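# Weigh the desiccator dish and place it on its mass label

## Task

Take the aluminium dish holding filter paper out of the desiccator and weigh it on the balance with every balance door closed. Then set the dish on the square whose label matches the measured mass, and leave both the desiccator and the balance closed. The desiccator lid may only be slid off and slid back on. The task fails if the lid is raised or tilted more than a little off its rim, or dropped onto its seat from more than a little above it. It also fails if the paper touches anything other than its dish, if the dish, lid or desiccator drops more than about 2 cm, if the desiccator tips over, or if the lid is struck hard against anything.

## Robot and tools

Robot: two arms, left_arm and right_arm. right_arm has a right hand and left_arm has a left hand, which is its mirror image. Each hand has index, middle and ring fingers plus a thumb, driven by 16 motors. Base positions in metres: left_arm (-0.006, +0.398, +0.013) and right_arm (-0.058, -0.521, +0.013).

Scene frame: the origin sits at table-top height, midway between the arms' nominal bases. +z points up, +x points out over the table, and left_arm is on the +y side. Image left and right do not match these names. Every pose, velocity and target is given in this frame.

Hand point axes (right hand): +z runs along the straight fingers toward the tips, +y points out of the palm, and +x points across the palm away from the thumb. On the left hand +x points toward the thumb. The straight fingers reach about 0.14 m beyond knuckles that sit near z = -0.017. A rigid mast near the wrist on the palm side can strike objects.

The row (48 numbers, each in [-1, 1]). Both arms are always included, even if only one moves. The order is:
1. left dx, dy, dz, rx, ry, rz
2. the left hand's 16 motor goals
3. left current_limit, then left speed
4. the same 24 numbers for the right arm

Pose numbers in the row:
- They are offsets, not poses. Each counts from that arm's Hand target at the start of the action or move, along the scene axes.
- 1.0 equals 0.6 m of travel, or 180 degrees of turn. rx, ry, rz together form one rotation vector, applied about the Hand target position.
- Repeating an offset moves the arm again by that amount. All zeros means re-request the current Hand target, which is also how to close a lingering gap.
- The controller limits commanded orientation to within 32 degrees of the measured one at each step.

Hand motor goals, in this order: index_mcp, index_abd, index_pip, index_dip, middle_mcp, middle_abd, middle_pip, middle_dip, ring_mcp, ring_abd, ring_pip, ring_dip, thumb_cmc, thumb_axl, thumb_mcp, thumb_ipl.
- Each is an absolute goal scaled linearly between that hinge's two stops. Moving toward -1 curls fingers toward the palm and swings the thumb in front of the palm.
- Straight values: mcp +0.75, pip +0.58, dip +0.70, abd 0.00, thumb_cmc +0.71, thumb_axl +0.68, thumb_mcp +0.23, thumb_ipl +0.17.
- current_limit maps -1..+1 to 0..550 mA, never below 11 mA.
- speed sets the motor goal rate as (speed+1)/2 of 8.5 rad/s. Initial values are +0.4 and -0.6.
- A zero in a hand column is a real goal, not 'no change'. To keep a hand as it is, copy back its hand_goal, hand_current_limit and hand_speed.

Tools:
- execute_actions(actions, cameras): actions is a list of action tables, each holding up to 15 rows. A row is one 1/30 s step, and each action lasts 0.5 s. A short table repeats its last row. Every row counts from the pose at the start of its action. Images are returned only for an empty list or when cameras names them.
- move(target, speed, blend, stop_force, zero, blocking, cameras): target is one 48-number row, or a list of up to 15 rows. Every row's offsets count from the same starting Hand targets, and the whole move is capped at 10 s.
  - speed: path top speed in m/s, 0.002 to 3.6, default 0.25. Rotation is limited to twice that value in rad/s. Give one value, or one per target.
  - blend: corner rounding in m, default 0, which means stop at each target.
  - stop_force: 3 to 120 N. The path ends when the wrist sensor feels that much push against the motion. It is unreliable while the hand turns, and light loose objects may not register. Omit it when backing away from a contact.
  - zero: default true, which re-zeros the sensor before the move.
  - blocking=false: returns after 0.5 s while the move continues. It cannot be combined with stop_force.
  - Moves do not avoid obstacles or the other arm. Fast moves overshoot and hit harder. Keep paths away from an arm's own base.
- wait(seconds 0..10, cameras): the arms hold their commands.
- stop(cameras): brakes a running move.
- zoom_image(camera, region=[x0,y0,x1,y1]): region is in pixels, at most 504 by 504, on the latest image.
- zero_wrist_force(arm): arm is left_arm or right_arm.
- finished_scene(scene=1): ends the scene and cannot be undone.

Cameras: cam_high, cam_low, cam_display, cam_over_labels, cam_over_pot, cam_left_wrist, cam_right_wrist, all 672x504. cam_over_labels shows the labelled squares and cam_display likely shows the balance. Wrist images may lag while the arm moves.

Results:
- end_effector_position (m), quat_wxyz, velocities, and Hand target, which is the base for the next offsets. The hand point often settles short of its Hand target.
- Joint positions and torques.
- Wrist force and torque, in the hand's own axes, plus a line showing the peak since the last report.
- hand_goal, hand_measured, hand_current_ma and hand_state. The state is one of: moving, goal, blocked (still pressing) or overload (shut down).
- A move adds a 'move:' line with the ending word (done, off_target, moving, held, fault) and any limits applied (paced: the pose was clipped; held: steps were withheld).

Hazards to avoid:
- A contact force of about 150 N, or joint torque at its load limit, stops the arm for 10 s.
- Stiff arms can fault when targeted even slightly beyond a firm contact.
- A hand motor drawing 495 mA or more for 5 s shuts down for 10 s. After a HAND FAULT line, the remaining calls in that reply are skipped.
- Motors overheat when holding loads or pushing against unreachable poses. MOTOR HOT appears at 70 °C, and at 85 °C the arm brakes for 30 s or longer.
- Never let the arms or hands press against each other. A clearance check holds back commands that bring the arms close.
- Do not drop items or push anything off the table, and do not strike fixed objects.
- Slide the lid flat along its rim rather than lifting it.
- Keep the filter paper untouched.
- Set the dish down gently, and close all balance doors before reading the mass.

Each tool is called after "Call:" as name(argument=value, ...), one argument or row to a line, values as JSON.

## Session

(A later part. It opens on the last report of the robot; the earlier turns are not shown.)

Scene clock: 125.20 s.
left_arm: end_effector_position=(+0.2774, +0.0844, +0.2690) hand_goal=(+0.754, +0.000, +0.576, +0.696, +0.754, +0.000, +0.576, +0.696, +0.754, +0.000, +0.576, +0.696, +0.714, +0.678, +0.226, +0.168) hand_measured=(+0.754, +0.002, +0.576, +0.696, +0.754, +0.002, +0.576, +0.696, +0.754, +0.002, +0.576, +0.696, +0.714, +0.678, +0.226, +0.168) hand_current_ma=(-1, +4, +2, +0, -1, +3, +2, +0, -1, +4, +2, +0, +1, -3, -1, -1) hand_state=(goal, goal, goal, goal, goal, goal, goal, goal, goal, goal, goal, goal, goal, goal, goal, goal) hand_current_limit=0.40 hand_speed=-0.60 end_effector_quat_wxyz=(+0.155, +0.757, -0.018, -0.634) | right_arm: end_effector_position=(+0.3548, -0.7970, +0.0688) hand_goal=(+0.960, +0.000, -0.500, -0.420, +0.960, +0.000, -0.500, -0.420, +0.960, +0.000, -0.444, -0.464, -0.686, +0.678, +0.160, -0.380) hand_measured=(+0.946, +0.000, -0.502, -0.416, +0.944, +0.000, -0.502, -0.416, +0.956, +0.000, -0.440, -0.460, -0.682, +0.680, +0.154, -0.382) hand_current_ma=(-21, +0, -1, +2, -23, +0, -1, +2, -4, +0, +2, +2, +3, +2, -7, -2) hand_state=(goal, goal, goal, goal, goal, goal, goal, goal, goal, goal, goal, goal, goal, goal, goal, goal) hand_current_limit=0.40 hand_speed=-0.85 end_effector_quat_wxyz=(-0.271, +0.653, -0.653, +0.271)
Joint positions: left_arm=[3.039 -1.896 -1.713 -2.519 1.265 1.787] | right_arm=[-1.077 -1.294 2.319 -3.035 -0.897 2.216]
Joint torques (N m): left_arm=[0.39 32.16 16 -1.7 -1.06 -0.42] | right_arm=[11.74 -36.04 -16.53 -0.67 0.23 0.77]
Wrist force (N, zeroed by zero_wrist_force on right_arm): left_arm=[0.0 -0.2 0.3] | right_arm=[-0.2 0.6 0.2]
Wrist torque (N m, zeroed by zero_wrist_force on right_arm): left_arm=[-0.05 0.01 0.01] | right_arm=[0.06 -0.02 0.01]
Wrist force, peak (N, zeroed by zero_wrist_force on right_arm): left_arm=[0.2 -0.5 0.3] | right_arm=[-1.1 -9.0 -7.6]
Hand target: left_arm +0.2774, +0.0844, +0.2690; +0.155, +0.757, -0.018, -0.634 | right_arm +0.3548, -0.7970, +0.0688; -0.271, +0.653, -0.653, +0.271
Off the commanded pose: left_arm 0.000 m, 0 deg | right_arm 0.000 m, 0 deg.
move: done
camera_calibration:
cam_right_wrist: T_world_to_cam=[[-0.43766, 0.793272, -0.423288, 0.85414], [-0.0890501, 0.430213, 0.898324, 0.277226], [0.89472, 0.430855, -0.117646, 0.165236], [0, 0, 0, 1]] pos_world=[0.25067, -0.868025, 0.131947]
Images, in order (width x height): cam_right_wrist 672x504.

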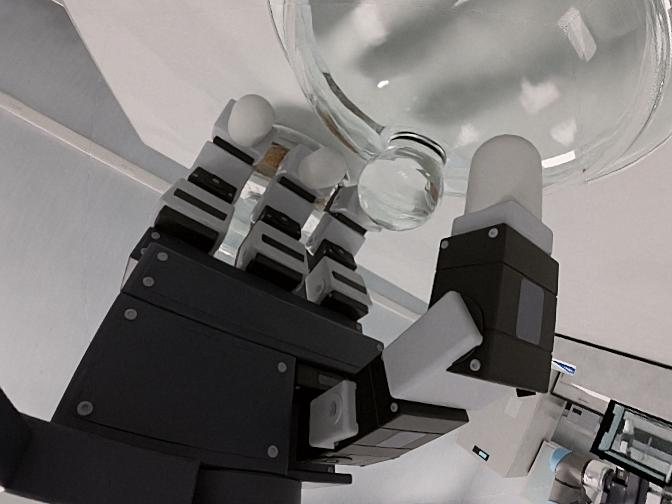

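Call:
move(
  target=[
    [0,0,0,0,0,0, 0.754,0,0.576,0.696,0.754,0,0.576,0.696,0.754,0,0.576,0.696,0.714,0.678,0.226,0.168,0.4,-0.6, 0,0,0.0833,0,0,0, 0.959,0,-0.50,-0.42,0.959,0,-0.50,-0.42,0.959,0,-0.445,-0.464,-0.686,0.678,0.16,-0.38,0.4,-0.6],
    [0,0,0,0,0,0, 0.754,0,0.576,0.696,0.754,0,0.576,0.696,0.754,0,0.576,0.696,0.714,0.678,0.226,0.168,0.4,-0.6, 0,0,0.35,0,0,0, 0.959,0,-0.50,-0.42,0.959,0,-0.50,-0.42,0.959,0,-0.445,-0.464,-0.686,0.678,0.16,-0.38,0.4,-0.6],
  ],
  speed=[0.03,0.2],
  blend=[0.01,0],
  cameras=["cam_right_wrist","cam_over_pot","cam_high"],
)

Call:
zoom_image(
  camera="cam_over_pot",
  region=[230, 120, 430, 310],
)

Call:
zoom_image(
  camera="cam_over_pot",
  region=[280, 180, 380, 280],
)

Call:
zoom_image(
  camera="cam_high",
  region=[150, 40, 230, 120],
)

Scene clock: 130.13 s.
left_arm: end_effector_position=(+0.2774, +0.0844, +0.2690) hand_goal=(+0.754, +0.000, +0.576, +0.696, +0.754, +0.000, +0.576, +0.696, +0.754, +0.000, +0.576, +0.696, +0.714, +0.678, +0.226, +0.168) hand_measured=(+0.754, +0.002, +0.576, +0.696, +0.754, +0.002, +0.576, +0.696, +0.754, +0.002, +0.576, +0.696, +0.714, +0.678, +0.226, +0.168) hand_current_ma=(-1, +4, +2, +0, -1, +3, +2, +0, -1, +4, +2, +0, +1, -3, -1, -1) hand_state=(goal, goal, goal, goal, goal, goal, goal, goal, goal, goal, goal, goal, goal, goal, goal, goal) hand_current_limit=0.40 hand_speed=-0.60 end_effector_quat_wxyz=(+0.155, +0.757, -0.018, -0.634) | right_arm: end_effector_position=(+0.3548, -0.7970, +0.2787) hand_goal=(+0.960, +0.000, -0.500, -0.420, +0.960, +0.000, -0.500, -0.420, +0.960, +0.000, -0.444, -0.464, -0.686, +0.678, +0.160, -0.380) hand_measured=(+0.946, +0.000, -0.502, -0.418, +0.946, +0.000, -0.502, -0.416, +0.956, +0.000, -0.440, -0.460, -0.682, +0.680, +0.154, -0.382) hand_current_ma=(-19, +0, -1, +2, -21, +0, -1, +2, -4, +0, +2, +2, +3, +2, -7, -2) hand_state=(goal, goal, goal, goal, goal, goal, goal, goal, goal, goal, goal, goal, goal, goal, goal, goal) hand_current_limit=0.40 hand_speed=-0.60 end_effector_quat_wxyz=(-0.271, +0.653, -0.653, +0.271)
Joint positions: left_arm=[3.039 -1.896 -1.713 -2.519 1.265 1.787] | right_arm=[-1.077 -1.682 2.044 -2.372 -0.897 2.217]
Joint torques (N m): left_arm=[0.8 32.52 15.54 -1.57 -1.16 -0.48] | right_arm=[-8.82 -31.72 -31.1 -0.51 3.27 -1.96]
Wrist force (N, zeroed by zero_wrist_force on right_arm): left_arm=[0.0 -0.1 0.1] | right_arm=[-0.4 0.4 0.2]
Wrist torque (N m, zeroed by zero_wrist_force on right_arm): left_arm=[-0.02 0.01 0.00] | right_arm=[0.04 -0.02 0.16]
Wrist force, peak (N, zeroed by zero_wrist_force on right_arm): left_arm=[0.0 0.0 0.7] | right_arm=[-0.5 1.5 1.0]
Hand target: left_arm +0.2774, +0.0844, +0.2690; +0.155, +0.757, -0.018, -0.634 | right_arm +0.3548, -0.7970, +0.2788; -0.271, +0.653, -0.653, +0.271
Off the commanded pose: left_arm 0.000 m, 0 deg | right_arm 0.000 m, 0 deg.
move: done
camera_calibration:
cam_right_wrist: T_world_to_cam=[[-0.437549, 0.793325, -0.423303, 0.942932], [-0.0890044, 0.430236, 0.898318, 0.0886359], [0.894779, 0.430734, -0.11764, 0.189767], [0, 0, 0, 1]] pos_world=[0.250669, -0.867925, 0.341847]
Images, in order (width x height): cam_high 672x504, cam_over_pot 672x504, cam_right_wrist 672x504.

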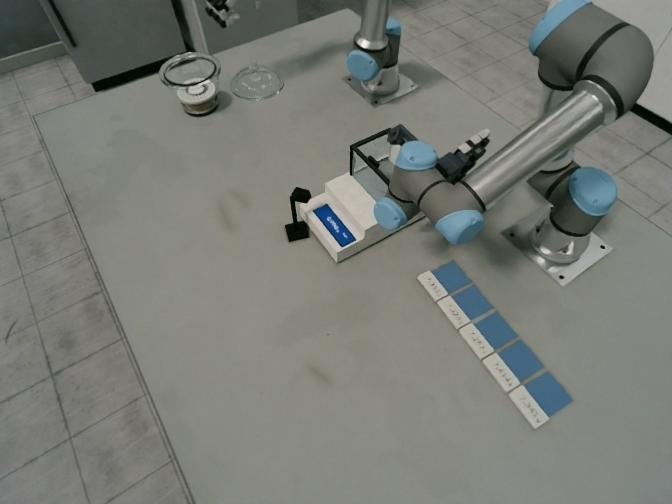

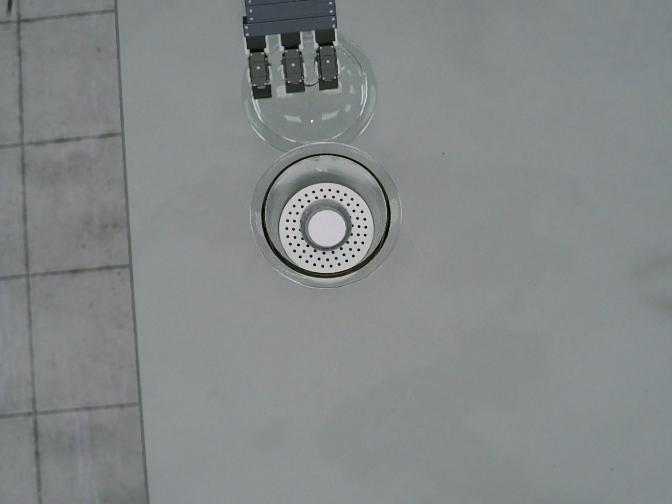

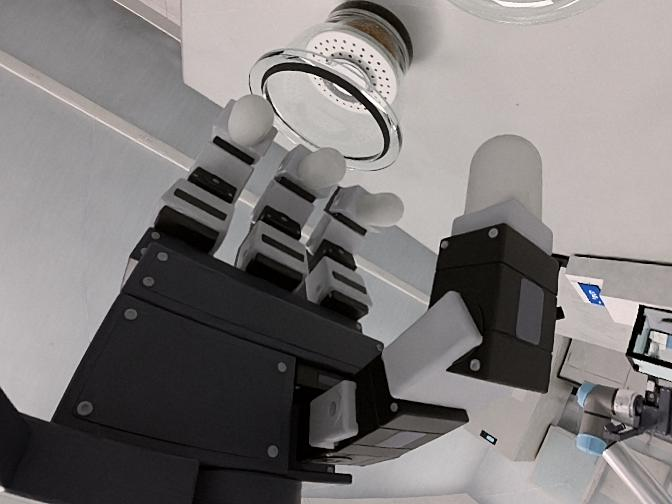

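Scaled by 2.520.

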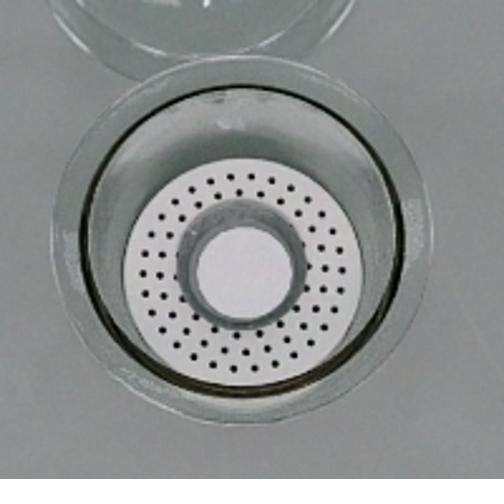

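Scaled by 5.040.

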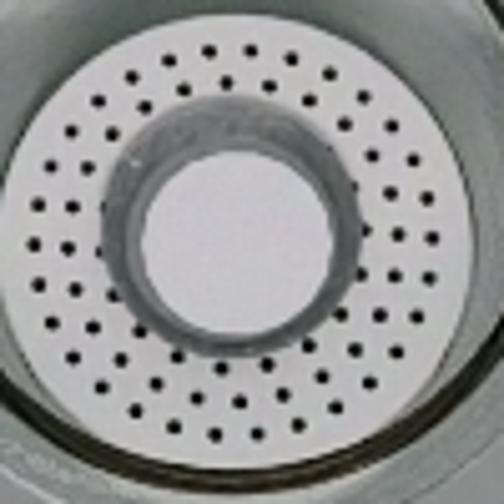

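Scaled by 6.300.

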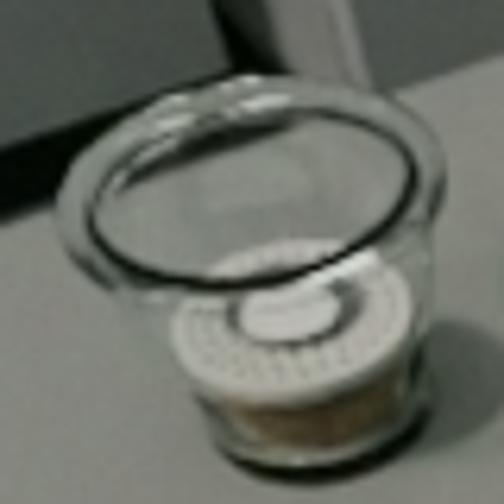

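Call:
move(
  target=[
    [0,0,0,0,0,0, 0.754,0,0.576,0.696,0.754,0,0.576,0.696,0.754,0,0.576,0.696,0.714,0.678,0.226,0.168,0.4,-0.6, 0.242,-0.005,0.0853,0,0.25,0, 0.959,0,-0.50,-0.42,0.959,0,-0.50,-0.42,0.959,0,-0.445,-0.464,-0.686,0.678,0.16,-0.38,0.4,-0.6],
    [0,0,0,0,0,0, 0.754,0,0.576,0.696,0.754,0,0.576,0.696,0.754,0,0.576,0.696,0.714,0.678,0.226,0.168,0.4,-0.6, 0.242,-0.005,0.0853,0,0.25,0, 0.754,0.1,0.576,0.696,-0.274,0,-0.591,0.043,0.754,-0.1,0.576,0.696,-0.686,0.678,0.16,-0.38,0.4,-0.6],
  ],
  speed=0.2,
  cameras=["cam_right_wrist","cam_over_pot","cam_high"],
)

Call:
zoom_image(
  camera="cam_right_wrist",
  region=[180, 0, 520, 250],
)

Scene clock: 137.40 s.
left_arm: end_effector_position=(+0.2774, +0.0844, +0.2690) hand_goal=(+0.754, +0.000, +0.576, +0.696, +0.754, +0.000, +0.576, +0.696, +0.754, +0.000, +0.576, +0.696, +0.714, +0.678, +0.226, +0.168) hand_measured=(+0.754, +0.002, +0.576, +0.696, +0.754, +0.002, +0.576, +0.696, +0.754, +0.002, +0.576, +0.696, +0.714, +0.678, +0.226, +0.168) hand_current_ma=(-1, +4, +2, +0, -1, +3, +2, +0, -1, +4, +2, +0, +1, -3, -1, -1) hand_state=(goal, goal, goal, goal, goal, goal, goal, goal, goal, goal, goal, goal, goal, goal, goal, goal) hand_current_limit=0.40 hand_speed=-0.60 end_effector_quat_wxyz=(+0.155, +0.757, -0.018, -0.634) | right_arm: end_effector_position=(+0.5000, -0.8000, +0.3299) hand_goal=(+0.754, +0.100, +0.576, +0.696, -0.274, +0.000, -0.590, +0.044, +0.754, -0.100, +0.576, +0.696, -0.686, +0.678, +0.160, -0.380) hand_measured=(+0.756, +0.096, +0.574, +0.694, -0.254, +0.000, -0.586, +0.042, +0.756, -0.096, +0.572, +0.694, -0.684, +0.680, +0.154, -0.382) hand_current_ma=(+1, -2, -2, -1, +31, +0, +4, -1, +1, +2, -2, -2, +2, +2, -7, -2) hand_state=(goal, goal, goal, goal, goal, goal, goal, goal, goal, goal, goal, goal, goal, goal, goal, goal) hand_current_limit=0.40 hand_speed=-0.60 end_effector_quat_wxyz=(+0.000, +0.707, -0.707, +0.000)
Joint positions: left_arm=[3.039 -1.896 -1.713 -2.519 1.265 1.787] | right_arm=[-0.624 -1.065 1.032 -1.538 -1.57 2.514]
Joint torques (N m): left_arm=[0.55 31.49 14.55 -1.54 -1.16 -0.62] | right_arm=[11.86 -34.72 -32.6 0.07 -1.87 1.41]
Wrist force (N, zeroed by zero_wrist_force on right_arm): left_arm=[-0.1 -0.1 0.1] | right_arm=[0.3 -1.8 0.5]
Wrist torque (N m, zeroed by zero_wrist_force on right_arm): left_arm=[-0.03 0.01 -0.01] | right_arm=[-0.19 -0.10 -0.09]
Wrist force, peak (N, zeroed by zero_wrist_force on right_arm): left_arm=[-0.2 -0.4 0.6] | right_arm=[0.2 -2.2 0.4]
Hand target: left_arm +0.2774, +0.0844, +0.2690; +0.155, +0.757, -0.018, -0.634 | right_arm +0.5000, -0.8000, +0.3299; +0.000, +0.707, -0.707, +0.000
Off the commanded pose: left_arm 0.000 m, 0 deg | right_arm 0.000 m, 0 deg.
move: done
camera_calibration:
cam_right_wrist: T_world_to_cam=[[-0.60878, 0.793275, 0.0101154, 0.973211], [0.572221, 0.430235, 0.698185, -0.207779], [0.5495, 0.430829, -0.715846, 0.437285], [0, 0, 0, 1]] pos_world=[0.471079, -0.871025, 0.448253]
Images, in order (width x height): cam_high 672x504, cam_over_pot 672x504, cam_right_wrist 672x504.

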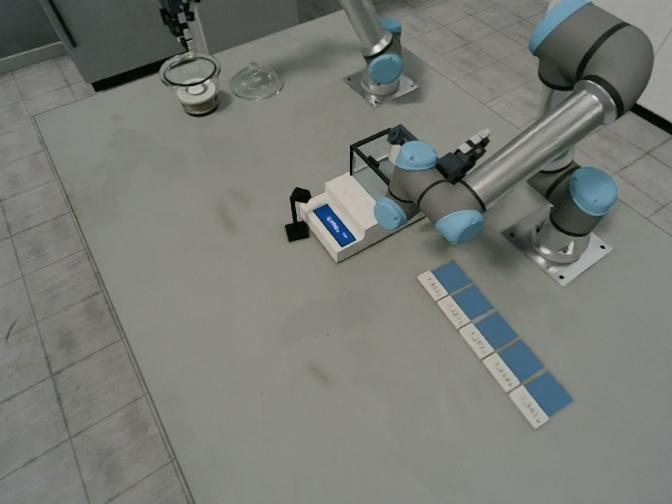

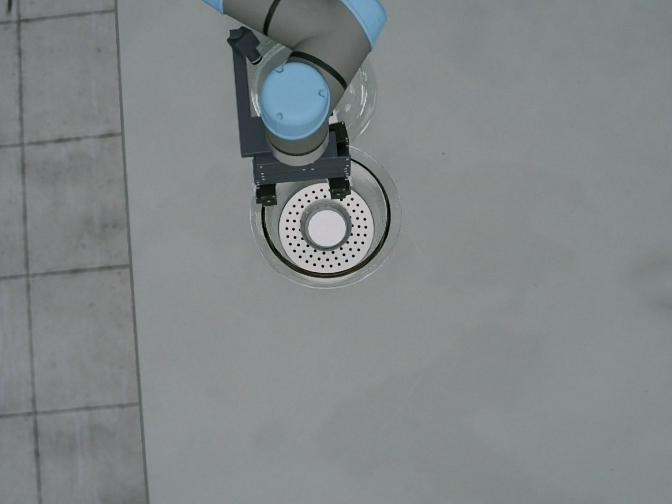

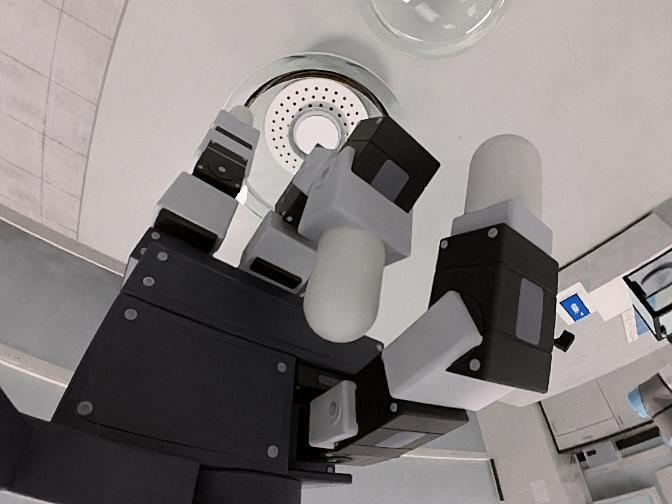

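Scaled by 1.482 from the camera's 672x504 image, which has a finer 960x720 frame.

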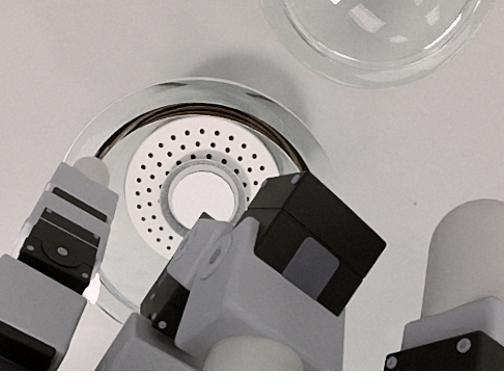

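Call:
move(
  target=[
    [0,0,0,0,0,0, 0.754,0,0.576,0.696,0.754,0,0.576,0.696,0.754,0,0.576,0.696,0.714,0.678,0.226,0.168,0.4,-0.6, 0,0,0,0,0,0, 0.754,0.1,0.576,0.696,0.342,0,-0.956,-0.174,0.754,-0.1,0.576,0.696,-0.686,0.678,0.16,-0.38,0.4,-0.6],
    [0,0,0,0,0,0, 0.754,0,0.576,0.696,0.754,0,0.576,0.696,0.754,0,0.576,0.696,0.714,0.678,0.226,0.168,0.4,-0.6, 0.0417,0.0492,0,0,0,0, 0.754,0.1,0.576,0.696,0.342,0,-0.956,-0.174,0.754,-0.1,0.576,0.696,-0.686,0.678,0.16,-0.38,0.4,-0.6],
    [0,0,0,0,0,0, 0.754,0,0.576,0.696,0.754,0,0.576,0.696,0.754,0,0.576,0.696,0.714,0.678,0.226,0.168,0.4,-0.6, 0.0417,0.0492,-0.0832,0,0,0, 0.754,0.1,0.576,0.696,0.342,0,-0.956,-0.174,0.754,-0.1,0.576,0.696,-0.686,0.678,0.16,-0.38,0.4,-0.6],
  ],
  speed=0.1,
  cameras=["cam_right_wrist","cam_over_pot","cam_high"],
)

Call:
zoom_image(
  camera="cam_right_wrist",
  region=[180, 80, 420, 300],
)

Call:
zoom_image(
  camera="cam_over_pot",
  region=[240, 140, 420, 300],
)

Scene clock: 141.97 s.
left_arm: end_effector_position=(+0.2774, +0.0844, +0.2690) hand_goal=(+0.754, +0.000, +0.576, +0.696, +0.754, +0.000, +0.576, +0.696, +0.754, +0.000, +0.576, +0.696, +0.714, +0.678, +0.226, +0.168) hand_measured=(+0.754, +0.002, +0.576, +0.696, +0.754, +0.002, +0.576, +0.696, +0.754, +0.002, +0.576, +0.696, +0.714, +0.678, +0.226, +0.168) hand_current_ma=(-1, +4, +2, +0, -1, +3, +2, +0, -1, +4, +2, +0, +1, -3, -1, -1) hand_state=(goal, goal, goal, goal, goal, goal, goal, goal, goal, goal, goal, goal, goal, goal, goal, goal) hand_current_limit=0.40 hand_speed=-0.60 end_effector_quat_wxyz=(+0.155, +0.757, -0.018, -0.634) | right_arm: end_effector_position=(+0.5250, -0.7705, +0.2801) hand_goal=(+0.754, +0.100, +0.576, +0.696, +0.342, +0.000, -0.956, -0.174, +0.754, -0.100, +0.576, +0.696, -0.686, +0.678, +0.160, -0.380) hand_measured=(+0.756, +0.096, +0.574, +0.694, +0.344, +0.000, -0.950, -0.172, +0.756, -0.096, +0.572, +0.694, -0.684, +0.680, +0.154, -0.382) hand_current_ma=(+0, -2, -2, -1, +1, +0, +4, +1, +0, +2, -2, -2, +2, +2, -7, -2) hand_state=(goal, goal, goal, goal, goal, goal, goal, goal, goal, goal, goal, goal, goal, goal, goal, goal) hand_current_limit=0.40 hand_speed=-0.60 end_effector_quat_wxyz=(+0.000, +0.707, -0.707, +0.000)
Joint positions: left_arm=[3.039 -1.896 -1.713 -2.519 1.265 1.787] | right_arm=[-0.569 -1.032 1.108 -1.648 -1.57 2.568]
Joint torques (N m): left_arm=[0.76 32.4 14.93 -1.69 -1.19 -0.63] | right_arm=[8.78 -36.32 -17.73 -4.37 -0.55 -0.4]
Wrist force (N, zeroed by zero_wrist_force on right_arm): left_arm=[-0.3 -0.2 0.1] | right_arm=[0.2 -1.8 0.7]
Wrist torque (N m, zeroed by zero_wrist_force on right_arm): left_arm=[-0.04 0.04 -0.02] | right_arm=[-0.21 -0.07 -0.06]
Wrist force, peak (N, zeroed by zero_wrist_force on right_arm): left_arm=[-0.2 -0.5 0.0] | right_arm=[-0.2 -2.1 0.7]
Hand target: left_arm +0.2774, +0.0844, +0.2690; +0.155, +0.757, -0.018, -0.634 | right_arm +0.5251, -0.7705, +0.2800; +0.000, +0.707, -0.707, +0.000
Off the commanded pose: left_arm 0.000 m, 0 deg | right_arm 0.000 m, 0 deg.
move: done
camera_calibration:
cam_right_wrist: T_world_to_cam=[[-0.608735, 0.793309, 0.0101441, 0.965448], [0.572352, 0.43026, 0.698061, -0.200045], [0.549414, 0.43074, -0.715966, 0.375162], [0, 0, 0, 1]] pos_world=[0.496078, -0.841425, 0.398453]
Images, in order (width x height): cam_high 672x504, cam_over_pot 672x504, cam_right_wrist 672x504.

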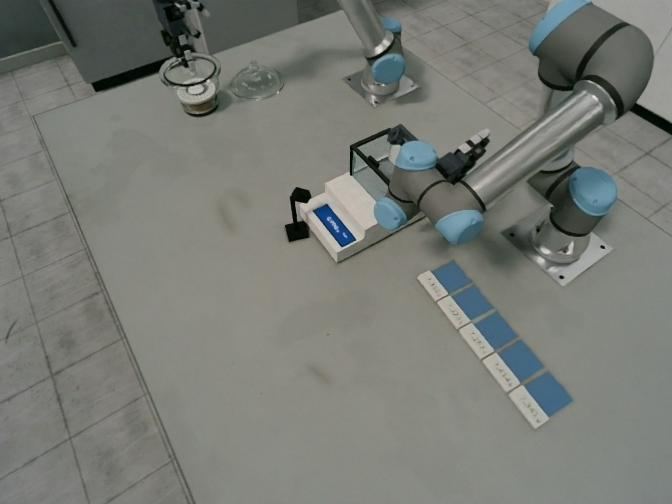

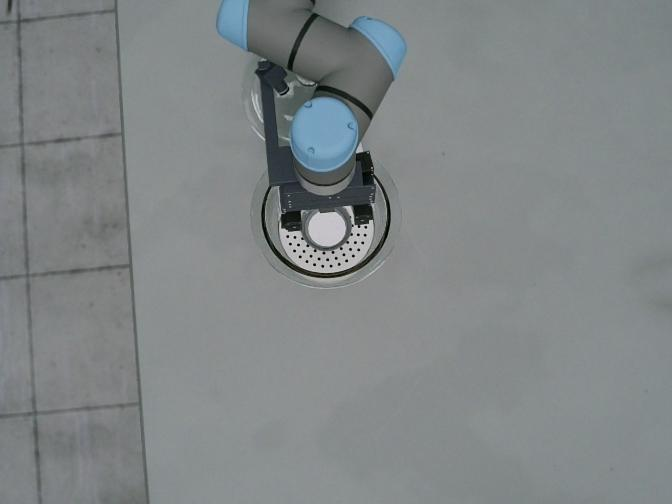

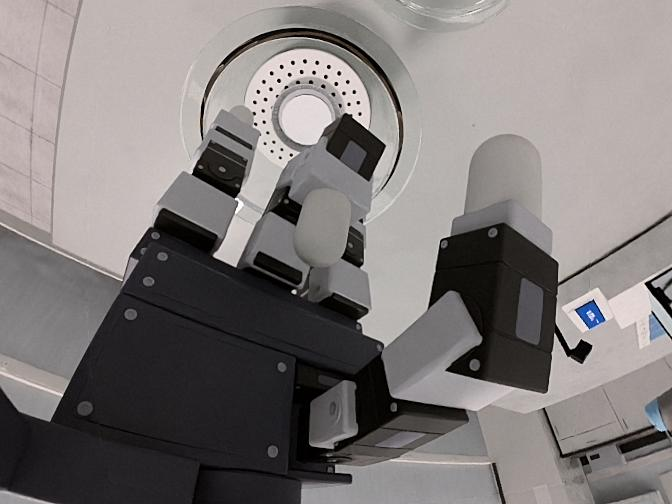

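Scaled by 2.100 from the camera's 672x504 image, which has a finer 960x720 frame.

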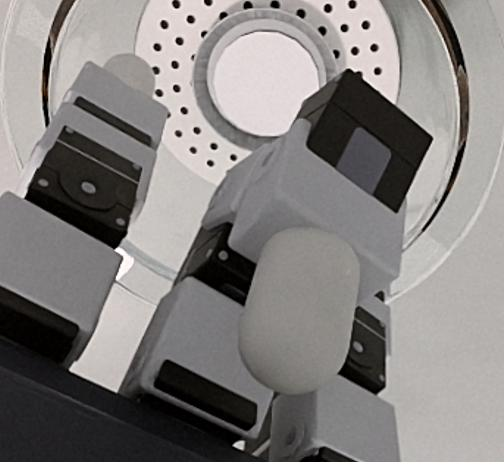

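Scaled by 2.800.

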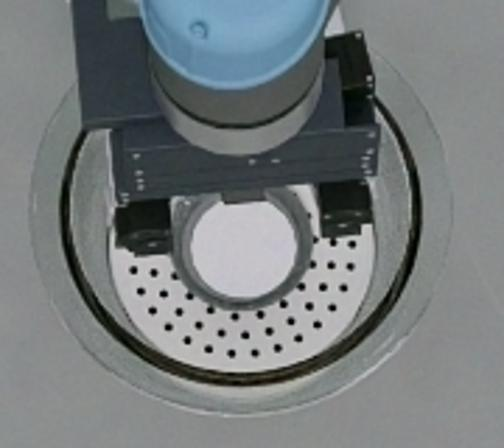

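Call:
move(
  target=[0,0,0,0,0,0, 0.754,0,0.576,0.696,0.754,0,0.576,0.696,0.754,0,0.576,0.696,0.714,0.678,0.226,0.168,0.4,-0.6, 0,0,-0.105,0,0,0, 0.754,0.1,0.576,0.696,0.342,0,-0.956,-0.174,0.754,-0.1,0.576,0.696,-0.686,0.678,0.16,-0.38,0.4,-0.6],
  speed=0.03,
  stop_force=3,
  cameras=["cam_right_wrist","cam_over_pot","cam_high"],
)

Call:
zoom_image(
  camera="cam_right_wrist",
  region=[180, 80, 420, 300],
)

Call:
zoom_image(
  camera="cam_over_pot",
  region=[260, 160, 400, 280],
)

Call:
zoom_image(
  camera="cam_high",
  region=[150, 40, 230, 120],
)

Scene clock: 146.80 s.
left_arm: end_effector_position=(+0.2774, +0.0844, +0.2690) hand_goal=(+0.754, +0.000, +0.576, +0.696, +0.754, +0.000, +0.576, +0.696, +0.754, +0.000, +0.576, +0.696, +0.714, +0.678, +0.226, +0.168) hand_measured=(+0.754, +0.002, +0.576, +0.696, +0.754, +0.002, +0.576, +0.696, +0.754, +0.002, +0.576, +0.696, +0.714, +0.678, +0.226, +0.168) hand_current_ma=(-1, +4, +2, +0, -1, +3, +2, +0, -1, +4, +2, +0, +1, -3, -1, -1) hand_state=(goal, goal, goal, goal, goal, goal, goal, goal, goal, goal, goal, goal, goal, goal, goal, goal) hand_current_limit=0.40 hand_speed=-0.60 end_effector_quat_wxyz=(+0.155, +0.757, -0.018, -0.634) | right_arm: end_effector_position=(+0.5251, -0.7705, +0.2170) hand_goal=(+0.754, +0.100, +0.576, +0.696, +0.342, +0.000, -0.956, -0.174, +0.754, -0.100, +0.576, +0.696, -0.686, +0.678, +0.160, -0.380) hand_measured=(+0.756, +0.096, +0.574, +0.694, +0.344, +0.000, -0.950, -0.172, +0.756, -0.096, +0.572, +0.694, -0.684, +0.680, +0.154, -0.382) hand_current_ma=(+0, -2, -2, -1, +1, +0, +4, +1, +0, +2, -2, -2, +2, +2, -7, -2) hand_state=(goal, goal, goal, goal, goal, goal, goal, goal, goal, goal, goal, goal, goal, goal, goal, goal) hand_current_limit=0.40 hand_speed=-0.60 end_effector_quat_wxyz=(+0.000, +0.707, -0.707, +0.000)
Joint positions: left_arm=[3.039 -1.896 -1.713 -2.519 1.265 1.787] | right_arm=[-0.569 -1.007 1.233 -1.797 -1.57 2.568]
Joint torques (N m): left_arm=[0.76 31.69 15.41 -1.53 -1.18 -0.49] | right_arm=[-3.73 -36.29 -17.08 -4.39 0.69 -0.92]
Wrist force (N, zeroed by zero_wrist_force on right_arm): left_arm=[0.0 -0.2 0.2] | right_arm=[0.1 -1.8 0.5]
Wrist torque (N m, zeroed by zero_wrist_force on right_arm): left_arm=[-0.06 -0.01 0.01] | right_arm=[-0.20 -0.07 -0.07]
Wrist force, peak (N, zeroed by zero_wrist_force on right_arm): left_arm=[-0.2 -0.5 0.3] | right_arm=[0.2 -2.0 0.6]
Hand target: left_arm +0.2774, +0.0844, +0.2690; +0.155, +0.757, -0.018, -0.634 | right_arm +0.5251, -0.7705, +0.2170; +0.000, +0.707, -0.707, +0.000
Off the commanded pose: left_arm 0.000 m, 0 deg | right_arm 0.000 m, 0 deg.
move: done
camera_calibration:
cam_right_wrist: T_world_to_cam=[[-0.608744, 0.793301, 0.0101587, 0.966082], [0.572259, 0.430186, 0.698183, -0.156054], [0.5495, 0.430828, -0.715847, 0.329976], [0, 0, 0, 1]] pos_world=[0.496078, -0.841425, 0.335352]
Images, in order (width x height): cam_high 672x504, cam_over_pot 672x504, cam_right_wrist 672x504.

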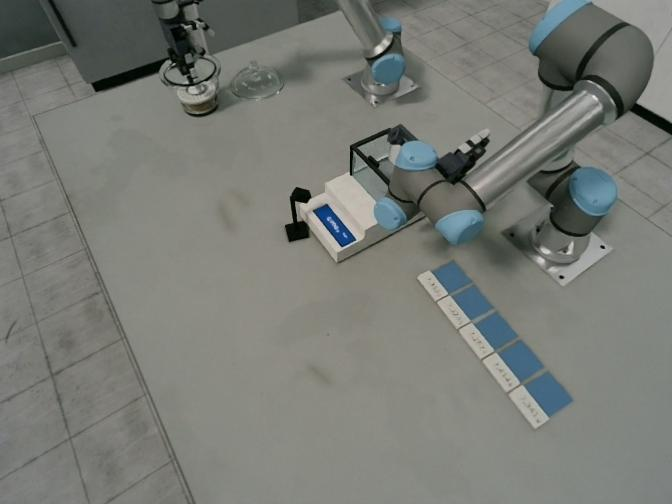

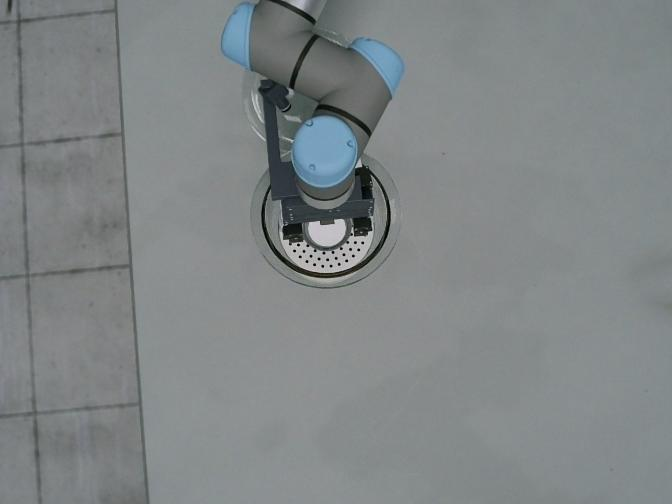

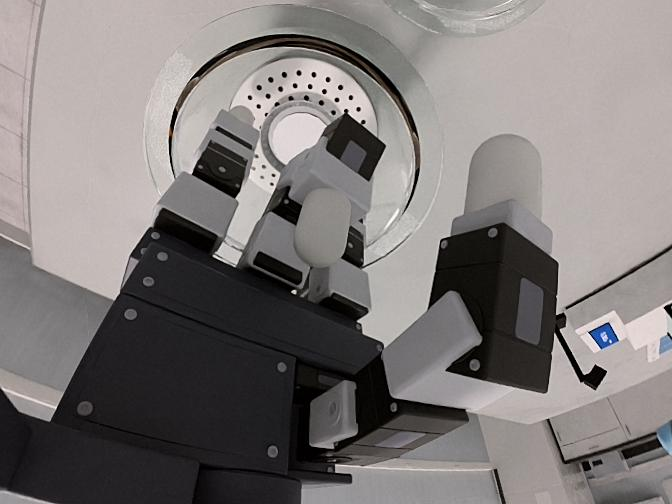

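Scaled by 2.100 from the camera's 672x504 image, which has a finer 960x720 frame.

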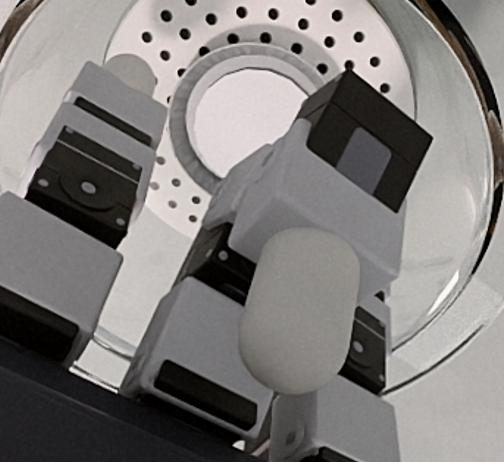

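Scaled by 3.600.

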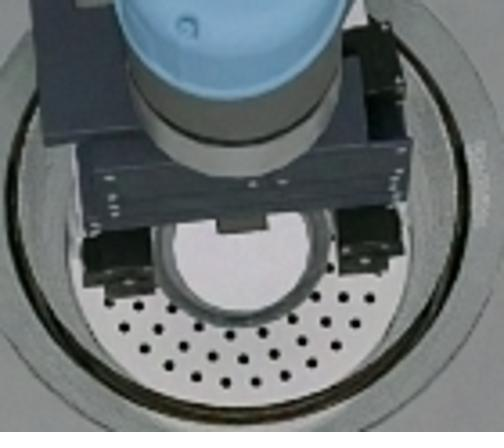

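Scaled by 6.300.

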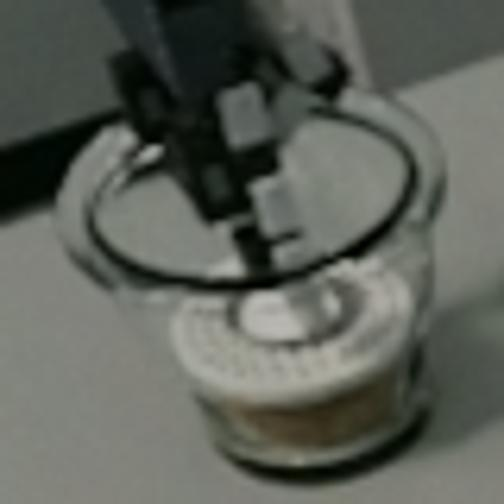

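Call:
zoom_image(
  camera="cam_right_wrist",
  region=[220, 90, 360, 210],
)

Scaled by 3.600 from the camera's 672x504 image, which has a finer 960x720 frame.

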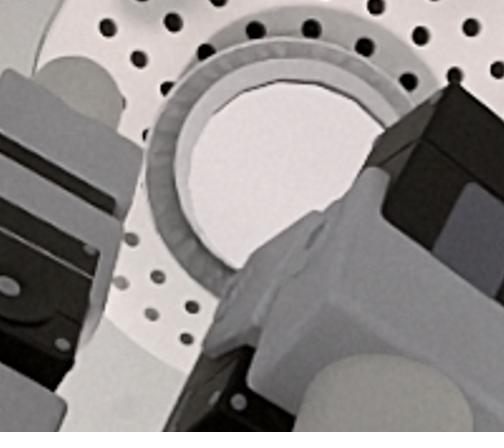

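Call:
move(
  target=[0,0,0,0,0,0, 0.754,0,0.576,0.696,0.754,0,0.576,0.696,0.754,0,0.576,0.696,0.714,0.678,0.226,0.168,0.4,-0.6, -0.0092,-0.001,0,0,0,0, 0.754,0.1,0.576,0.696,0.342,0,-0.956,-0.174,0.754,-0.1,0.576,0.696,-0.686,0.678,0.16,-0.38,0.4,-0.6],
  speed=0.02,
  cameras=[],
)

Call:
zero_wrist_force(
  arm="right_arm",
)

Call:
move(
  target=[0,0,0,0,0,0, 0.754,0,0.576,0.696,0.754,0,0.576,0.696,0.754,0,0.576,0.696,0.714,0.678,0.226,0.168,0.4,-0.6, 0,0,-0.025,0,0,0, 0.754,0.1,0.576,0.696,0.342,0,-0.956,-0.174,0.754,-0.1,0.576,0.696,-0.686,0.678,0.16,-0.38,0.4,-0.6],
  speed=0.01,
  stop_force=3,
  cameras=["cam_right_wrist","cam_over_pot","cam_high"],
)

Call:
zoom_image(
  camera="cam_right_wrist",
  region=[220, 70, 360, 190],
)

Call:
zoom_image(
  camera="cam_over_pot",
  region=[260, 160, 400, 280],
)

Scene clock: 151.80 s.
left_arm: end_effector_position=(+0.2774, +0.0844, +0.2690) hand_goal=(+0.754, +0.000, +0.576, +0.696, +0.754, +0.000, +0.576, +0.696, +0.754, +0.000, +0.576, +0.696, +0.714, +0.678, +0.226, +0.168) hand_measured=(+0.754, +0.002, +0.576, +0.696, +0.754, +0.002, +0.576, +0.696, +0.754, +0.002, +0.576, +0.696, +0.714, +0.678, +0.226, +0.168) hand_current_ma=(-1, +4, +2, +0, -1, +3, +2, +0, -1, +4, +2, +0, +1, -3, -1, -1) hand_state=(goal, goal, goal, goal, goal, goal, goal, goal, goal, goal, goal, goal, goal, goal, goal, goal) hand_current_limit=0.40 hand_speed=-0.60 end_effector_quat_wxyz=(+0.155, +0.757, -0.018, -0.634) | right_arm: end_effector_position=(+0.5196, -0.7710, +0.2170) hand_goal=(+0.754, +0.100, +0.576, +0.696, +0.342, +0.000, -0.956, -0.174, +0.754, -0.100, +0.576, +0.696, -0.686, +0.678, +0.160, -0.380) hand_measured=(+0.756, +0.096, +0.574, +0.694, +0.344, +0.000, -0.950, -0.172, +0.756, -0.096, +0.572, +0.694, -0.684, +0.680, +0.154, -0.382) hand_current_ma=(+0, -2, -2, -1, +1, +0, +4, +1, +0, +2, -2, -2, +2, +2, -7, -2) hand_state=(goal, goal, goal, goal, goal, goal, goal, goal, goal, goal, goal, goal, goal, goal, goal, goal) hand_current_limit=0.40 hand_speed=-0.60 end_effector_quat_wxyz=(+0.000, +0.707, -0.707, +0.000)
Joint positions: left_arm=[3.039 -1.896 -1.713 -2.519 1.265 1.787] | right_arm=[-0.574 -1.019 1.252 -1.804 -1.57 2.563]
Joint torques (N m): left_arm=[-0.32 32.42 14.87 -1.66 -1.39 -0.64] | right_arm=[-7.83 -61.1 -16.93 -4.5 0.33 -1.92]
Wrist force (N, zeroed by zero_wrist_force on right_arm): left_arm=[-0.1 -0.3 -0.2] | right_arm=[0.1 -1.7 0.5]
Wrist torque (N m, zeroed by zero_wrist_force on right_arm): left_arm=[-0.03 0.01 0.00] | right_arm=[-0.18 -0.07 0.12]
Wrist force, peak (N, zeroed by zero_wrist_force on right_arm): left_arm=[-0.4 -0.5 0.4] | right_arm=[0.1 -2.0 0.5]
Hand target: left_arm +0.2774, +0.0844, +0.2690; +0.155, +0.757, -0.018, -0.634 | right_arm +0.5195, -0.7711, +0.2170; +0.000, +0.707, -0.707, +0.000
Off the commanded pose: left_arm 0.000 m, 0 deg | right_arm 0.000 m, 0 deg.
move: done
No camera images: "cameras" was empty.

Wrist force sensor zeroed.

Scene clock: 154.27 s.
left_arm: end_effector_position=(+0.2774, +0.0844, +0.2690) hand_goal=(+0.754, +0.000, +0.576, +0.696, +0.754, +0.000, +0.576, +0.696, +0.754, +0.000, +0.576, +0.696, +0.714, +0.678, +0.226, +0.168) hand_measured=(+0.754, +0.002, +0.576, +0.696, +0.754, +0.002, +0.576, +0.696, +0.754, +0.002, +0.576, +0.696, +0.714, +0.678, +0.226, +0.168) hand_current_ma=(-1, +4, +2, +0, -1, +3, +2, +0, -1, +4, +2, +0, +1, -3, -1, -1) hand_state=(goal, goal, goal, goal, goal, goal, goal, goal, goal, goal, goal, goal, goal, goal, goal, goal) hand_current_limit=0.40 hand_speed=-0.60 end_effector_quat_wxyz=(+0.155, +0.757, -0.018, -0.634) | right_arm: end_effector_position=(+0.5195, -0.7711, +0.2020) hand_goal=(+0.754, +0.100, +0.576, +0.696, +0.342, +0.000, -0.956, -0.174, +0.754, -0.100, +0.576, +0.696, -0.686, +0.678, +0.160, -0.380) hand_measured=(+0.756, +0.096, +0.574, +0.694, +0.344, +0.000, -0.950, -0.172, +0.756, -0.096, +0.572, +0.694, -0.684, +0.680, +0.154, -0.382) hand_current_ma=(+0, -2, -2, -1, +1, +0, +4, +1, +0, +2, -2, -2, +2, +2, -7, -2) hand_state=(goal, goal, goal, goal, goal, goal, goal, goal, goal, goal, goal, goal, goal, goal, goal, goal) hand_current_limit=0.40 hand_speed=-0.60 end_effector_quat_wxyz=(+0.000, +0.707, -0.707, +0.000)
Joint positions: left_arm=[3.039 -1.896 -1.713 -2.519 1.265 1.787] | right_arm=[-0.574 -1.01 1.277 -1.838 -1.57 2.563]
Joint torques (N m): left_arm=[0.92 32.27 15.37 -1.68 -1.38 -0.63] | right_arm=[-8.02 -36.17 -16.81 -4.48 0.18 -1.98]
Wrist force (N, zeroed by zero_wrist_force on right_arm): left_arm=[-0.3 -0.2 0.2] | right_arm=[0.2 0.1 -0.2]
Wrist torque (N m, zeroed by zero_wrist_force on right_arm): left_arm=[-0.05 0.04 -0.01] | right_arm=[0.03 -0.01 0.02]
Wrist force, peak (N, zeroed by zero_wrist_force on right_arm): left_arm=[-0.1 -0.6 0.2] | right_arm=[0.4 0.1 -0.2]
Hand target: left_arm +0.2774, +0.0844, +0.2690; +0.155, +0.757, -0.018, -0.634 | right_arm +0.5195, -0.7711, +0.2020; +0.000, +0.707, -0.707, +0.000
Off the commanded pose: left_arm 0.000 m, 0 deg | right_arm 0.000 m, 0 deg.
move: done
camera_calibration:
cam_right_wrist: T_world_to_cam=[[-0.608744, 0.793301, 0.0101587, 0.963362], [0.572259, 0.430186, 0.698183, -0.142176], [0.5495, 0.430828, -0.715847, 0.322519], [0, 0, 0, 1]] pos_world=[0.490578, -0.842025, 0.320352]
Images, in order (width x height): cam_high 672x504, cam_over_pot 672x504, cam_right_wrist 672x504.

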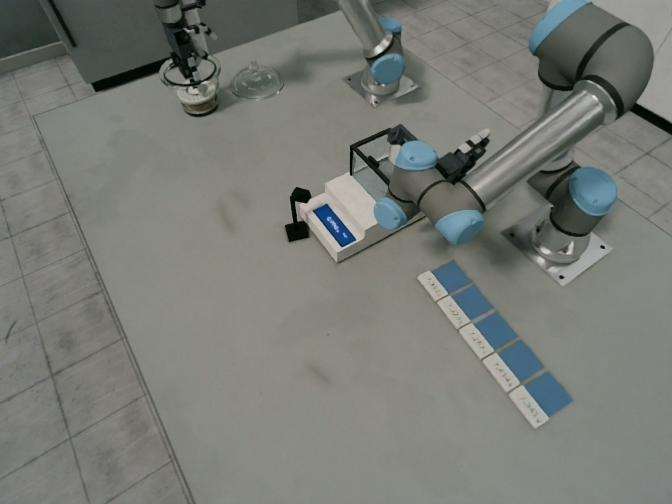

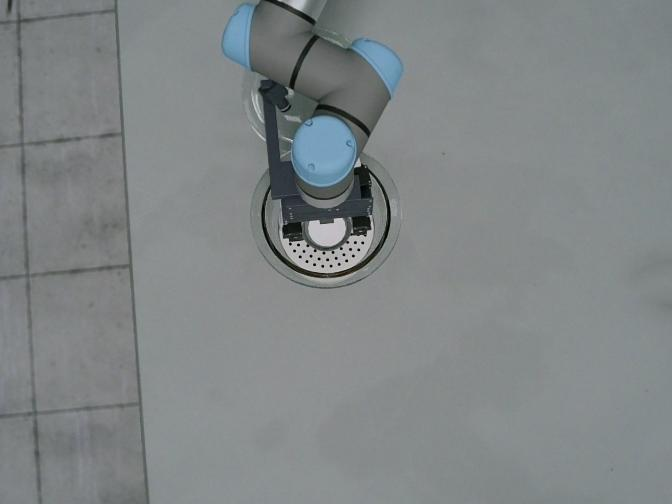

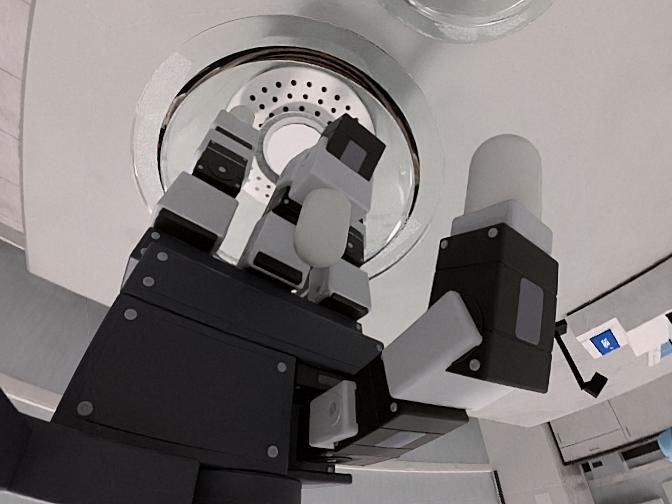

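Scaled by 3.600 from the camera's 672x504 image, which has a finer 960x720 frame.

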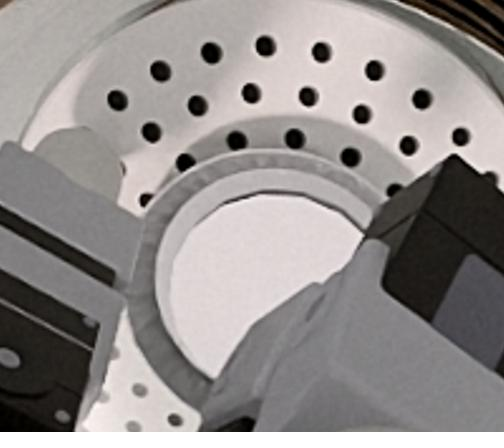

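Scaled by 3.600.

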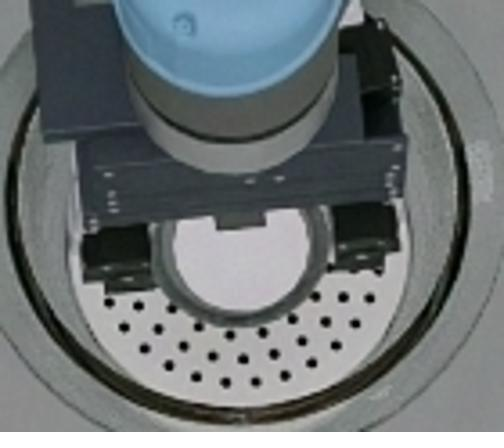

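Call:
move(
  target=[0,0,0,0,0,0, 0.754,0,0.576,0.696,0.754,0,0.576,0.696,0.754,0,0.576,0.696,0.714,0.678,0.226,0.168,0.4,-0.6, 0,0,-0.02,0,0,0, 0.754,0.1,0.576,0.696,0.342,0,-0.956,-0.174,0.754,-0.1,0.576,0.696,-0.686,0.678,0.16,-0.38,0.4,-0.6],
  speed=0.01,
  stop_force=3,
  cameras=["cam_right_wrist"],
)

Call:
zoom_image(
  camera="cam_right_wrist",
  region=[220, 70, 360, 190],
)

Scene clock: 159.20 s.
left_arm: end_effector_position=(+0.2774, +0.0844, +0.2690) hand_goal=(+0.754, +0.000, +0.576, +0.696, +0.754, +0.000, +0.576, +0.696, +0.754, +0.000, +0.576, +0.696, +0.714, +0.678, +0.226, +0.168) hand_measured=(+0.754, +0.002, +0.576, +0.696, +0.754, +0.002, +0.576, +0.696, +0.754, +0.002, +0.576, +0.696, +0.714, +0.678, +0.226, +0.168) hand_current_ma=(-1, +4, +2, +0, -1, +3, +2, +0, -1, +4, +2, +0, +1, -3, -1, -1) hand_state=(goal, goal, goal, goal, goal, goal, goal, goal, goal, goal, goal, goal, goal, goal, goal, goal) hand_current_limit=0.40 hand_speed=-0.60 end_effector_quat_wxyz=(+0.155, +0.757, -0.018, -0.634) | right_arm: end_effector_position=(+0.5195, -0.7711, +0.1955) hand_goal=(+0.754, +0.100, +0.576, +0.696, +0.342, +0.000, -0.956, -0.174, +0.754, -0.100, +0.576, +0.696, -0.686, +0.678, +0.160, -0.380) hand_measured=(+0.754, +0.098, +0.574, +0.694, +0.344, +0.000, -0.950, -0.172, +0.754, -0.096, +0.574, +0.694, -0.684, +0.680, +0.154, -0.382) hand_current_ma=(+0, -2, -2, -1, +1, +0, +4, +1, +0, +2, -2, -2, +2, +2, -7, -2) hand_state=(goal, goal, goal, goal, goal, goal, goal, goal, goal, goal, goal, goal, goal, goal, goal, goal) hand_current_limit=0.40 hand_speed=-0.60 end_effector_quat_wxyz=(+0.000, +0.707, -0.707, +0.000)
Joint positions: left_arm=[3.039 -1.896 -1.713 -2.519 1.265 1.787] | right_arm=[-0.574 -1.006 1.287 -1.852 -1.57 2.563]
Joint torques (N m): left_arm=[0.6 33 15.47 -1.69 -1.38 -0.67] | right_arm=[-8.59 -58.59 -29.42 0.27 0.14 -1.81]
Wrist force (N, zeroed by zero_wrist_force on right_arm): left_arm=[0.0 0.0 -0.1] | right_arm=[-0.1 0.0 -3.1]
Wrist torque (N m, zeroed by zero_wrist_force on right_arm): left_arm=[0.00 0.00 0.00] | right_arm=[0.24 0.17 -0.01]
Wrist force, peak (N, zeroed by zero_wrist_force on right_arm): left_arm=[-0.1 -0.6 0.2] | right_arm=[-0.6 -0.1 -8.2]
Hand target: left_arm +0.2774, +0.0844, +0.2690; +0.155, +0.757, -0.018, -0.634 | right_arm +0.5195, -0.7711, +0.1955; +0.000, +0.707, -0.707, +0.000 (not the last commanded pose)
Off the commanded pose: left_arm 0.000 m, 0 deg | right_arm 0.005 m, 0 deg.
move: contact (right_arm)
camera_calibration:
cam_right_wrist: T_world_to_cam=[[-0.60878, 0.793275, 0.0101154, 0.963437], [0.572221, 0.430235, 0.698185, -0.137578], [0.5495, 0.430829, -0.715846, 0.317866], [0, 0, 0, 1]] pos_world=[0.490579, -0.842025, 0.313853]
Images, in order (width x height): cam_right_wrist 672x504.

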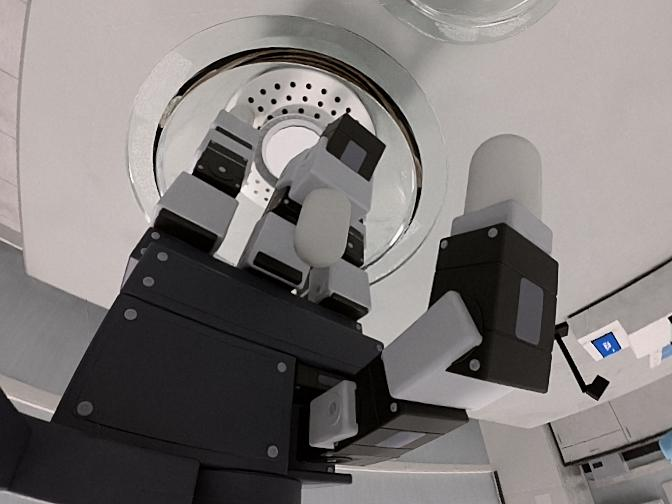

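Scaled by 3.600 from the camera's 672x504 image, which has a finer 960x720 frame.

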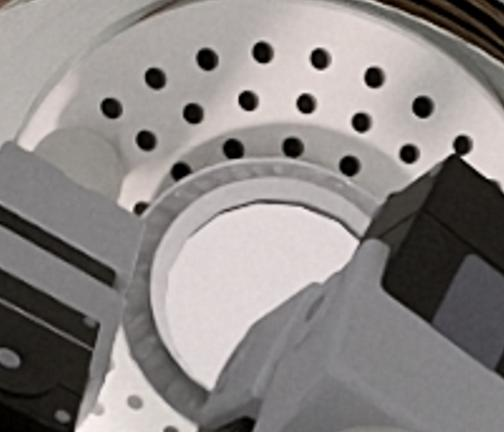

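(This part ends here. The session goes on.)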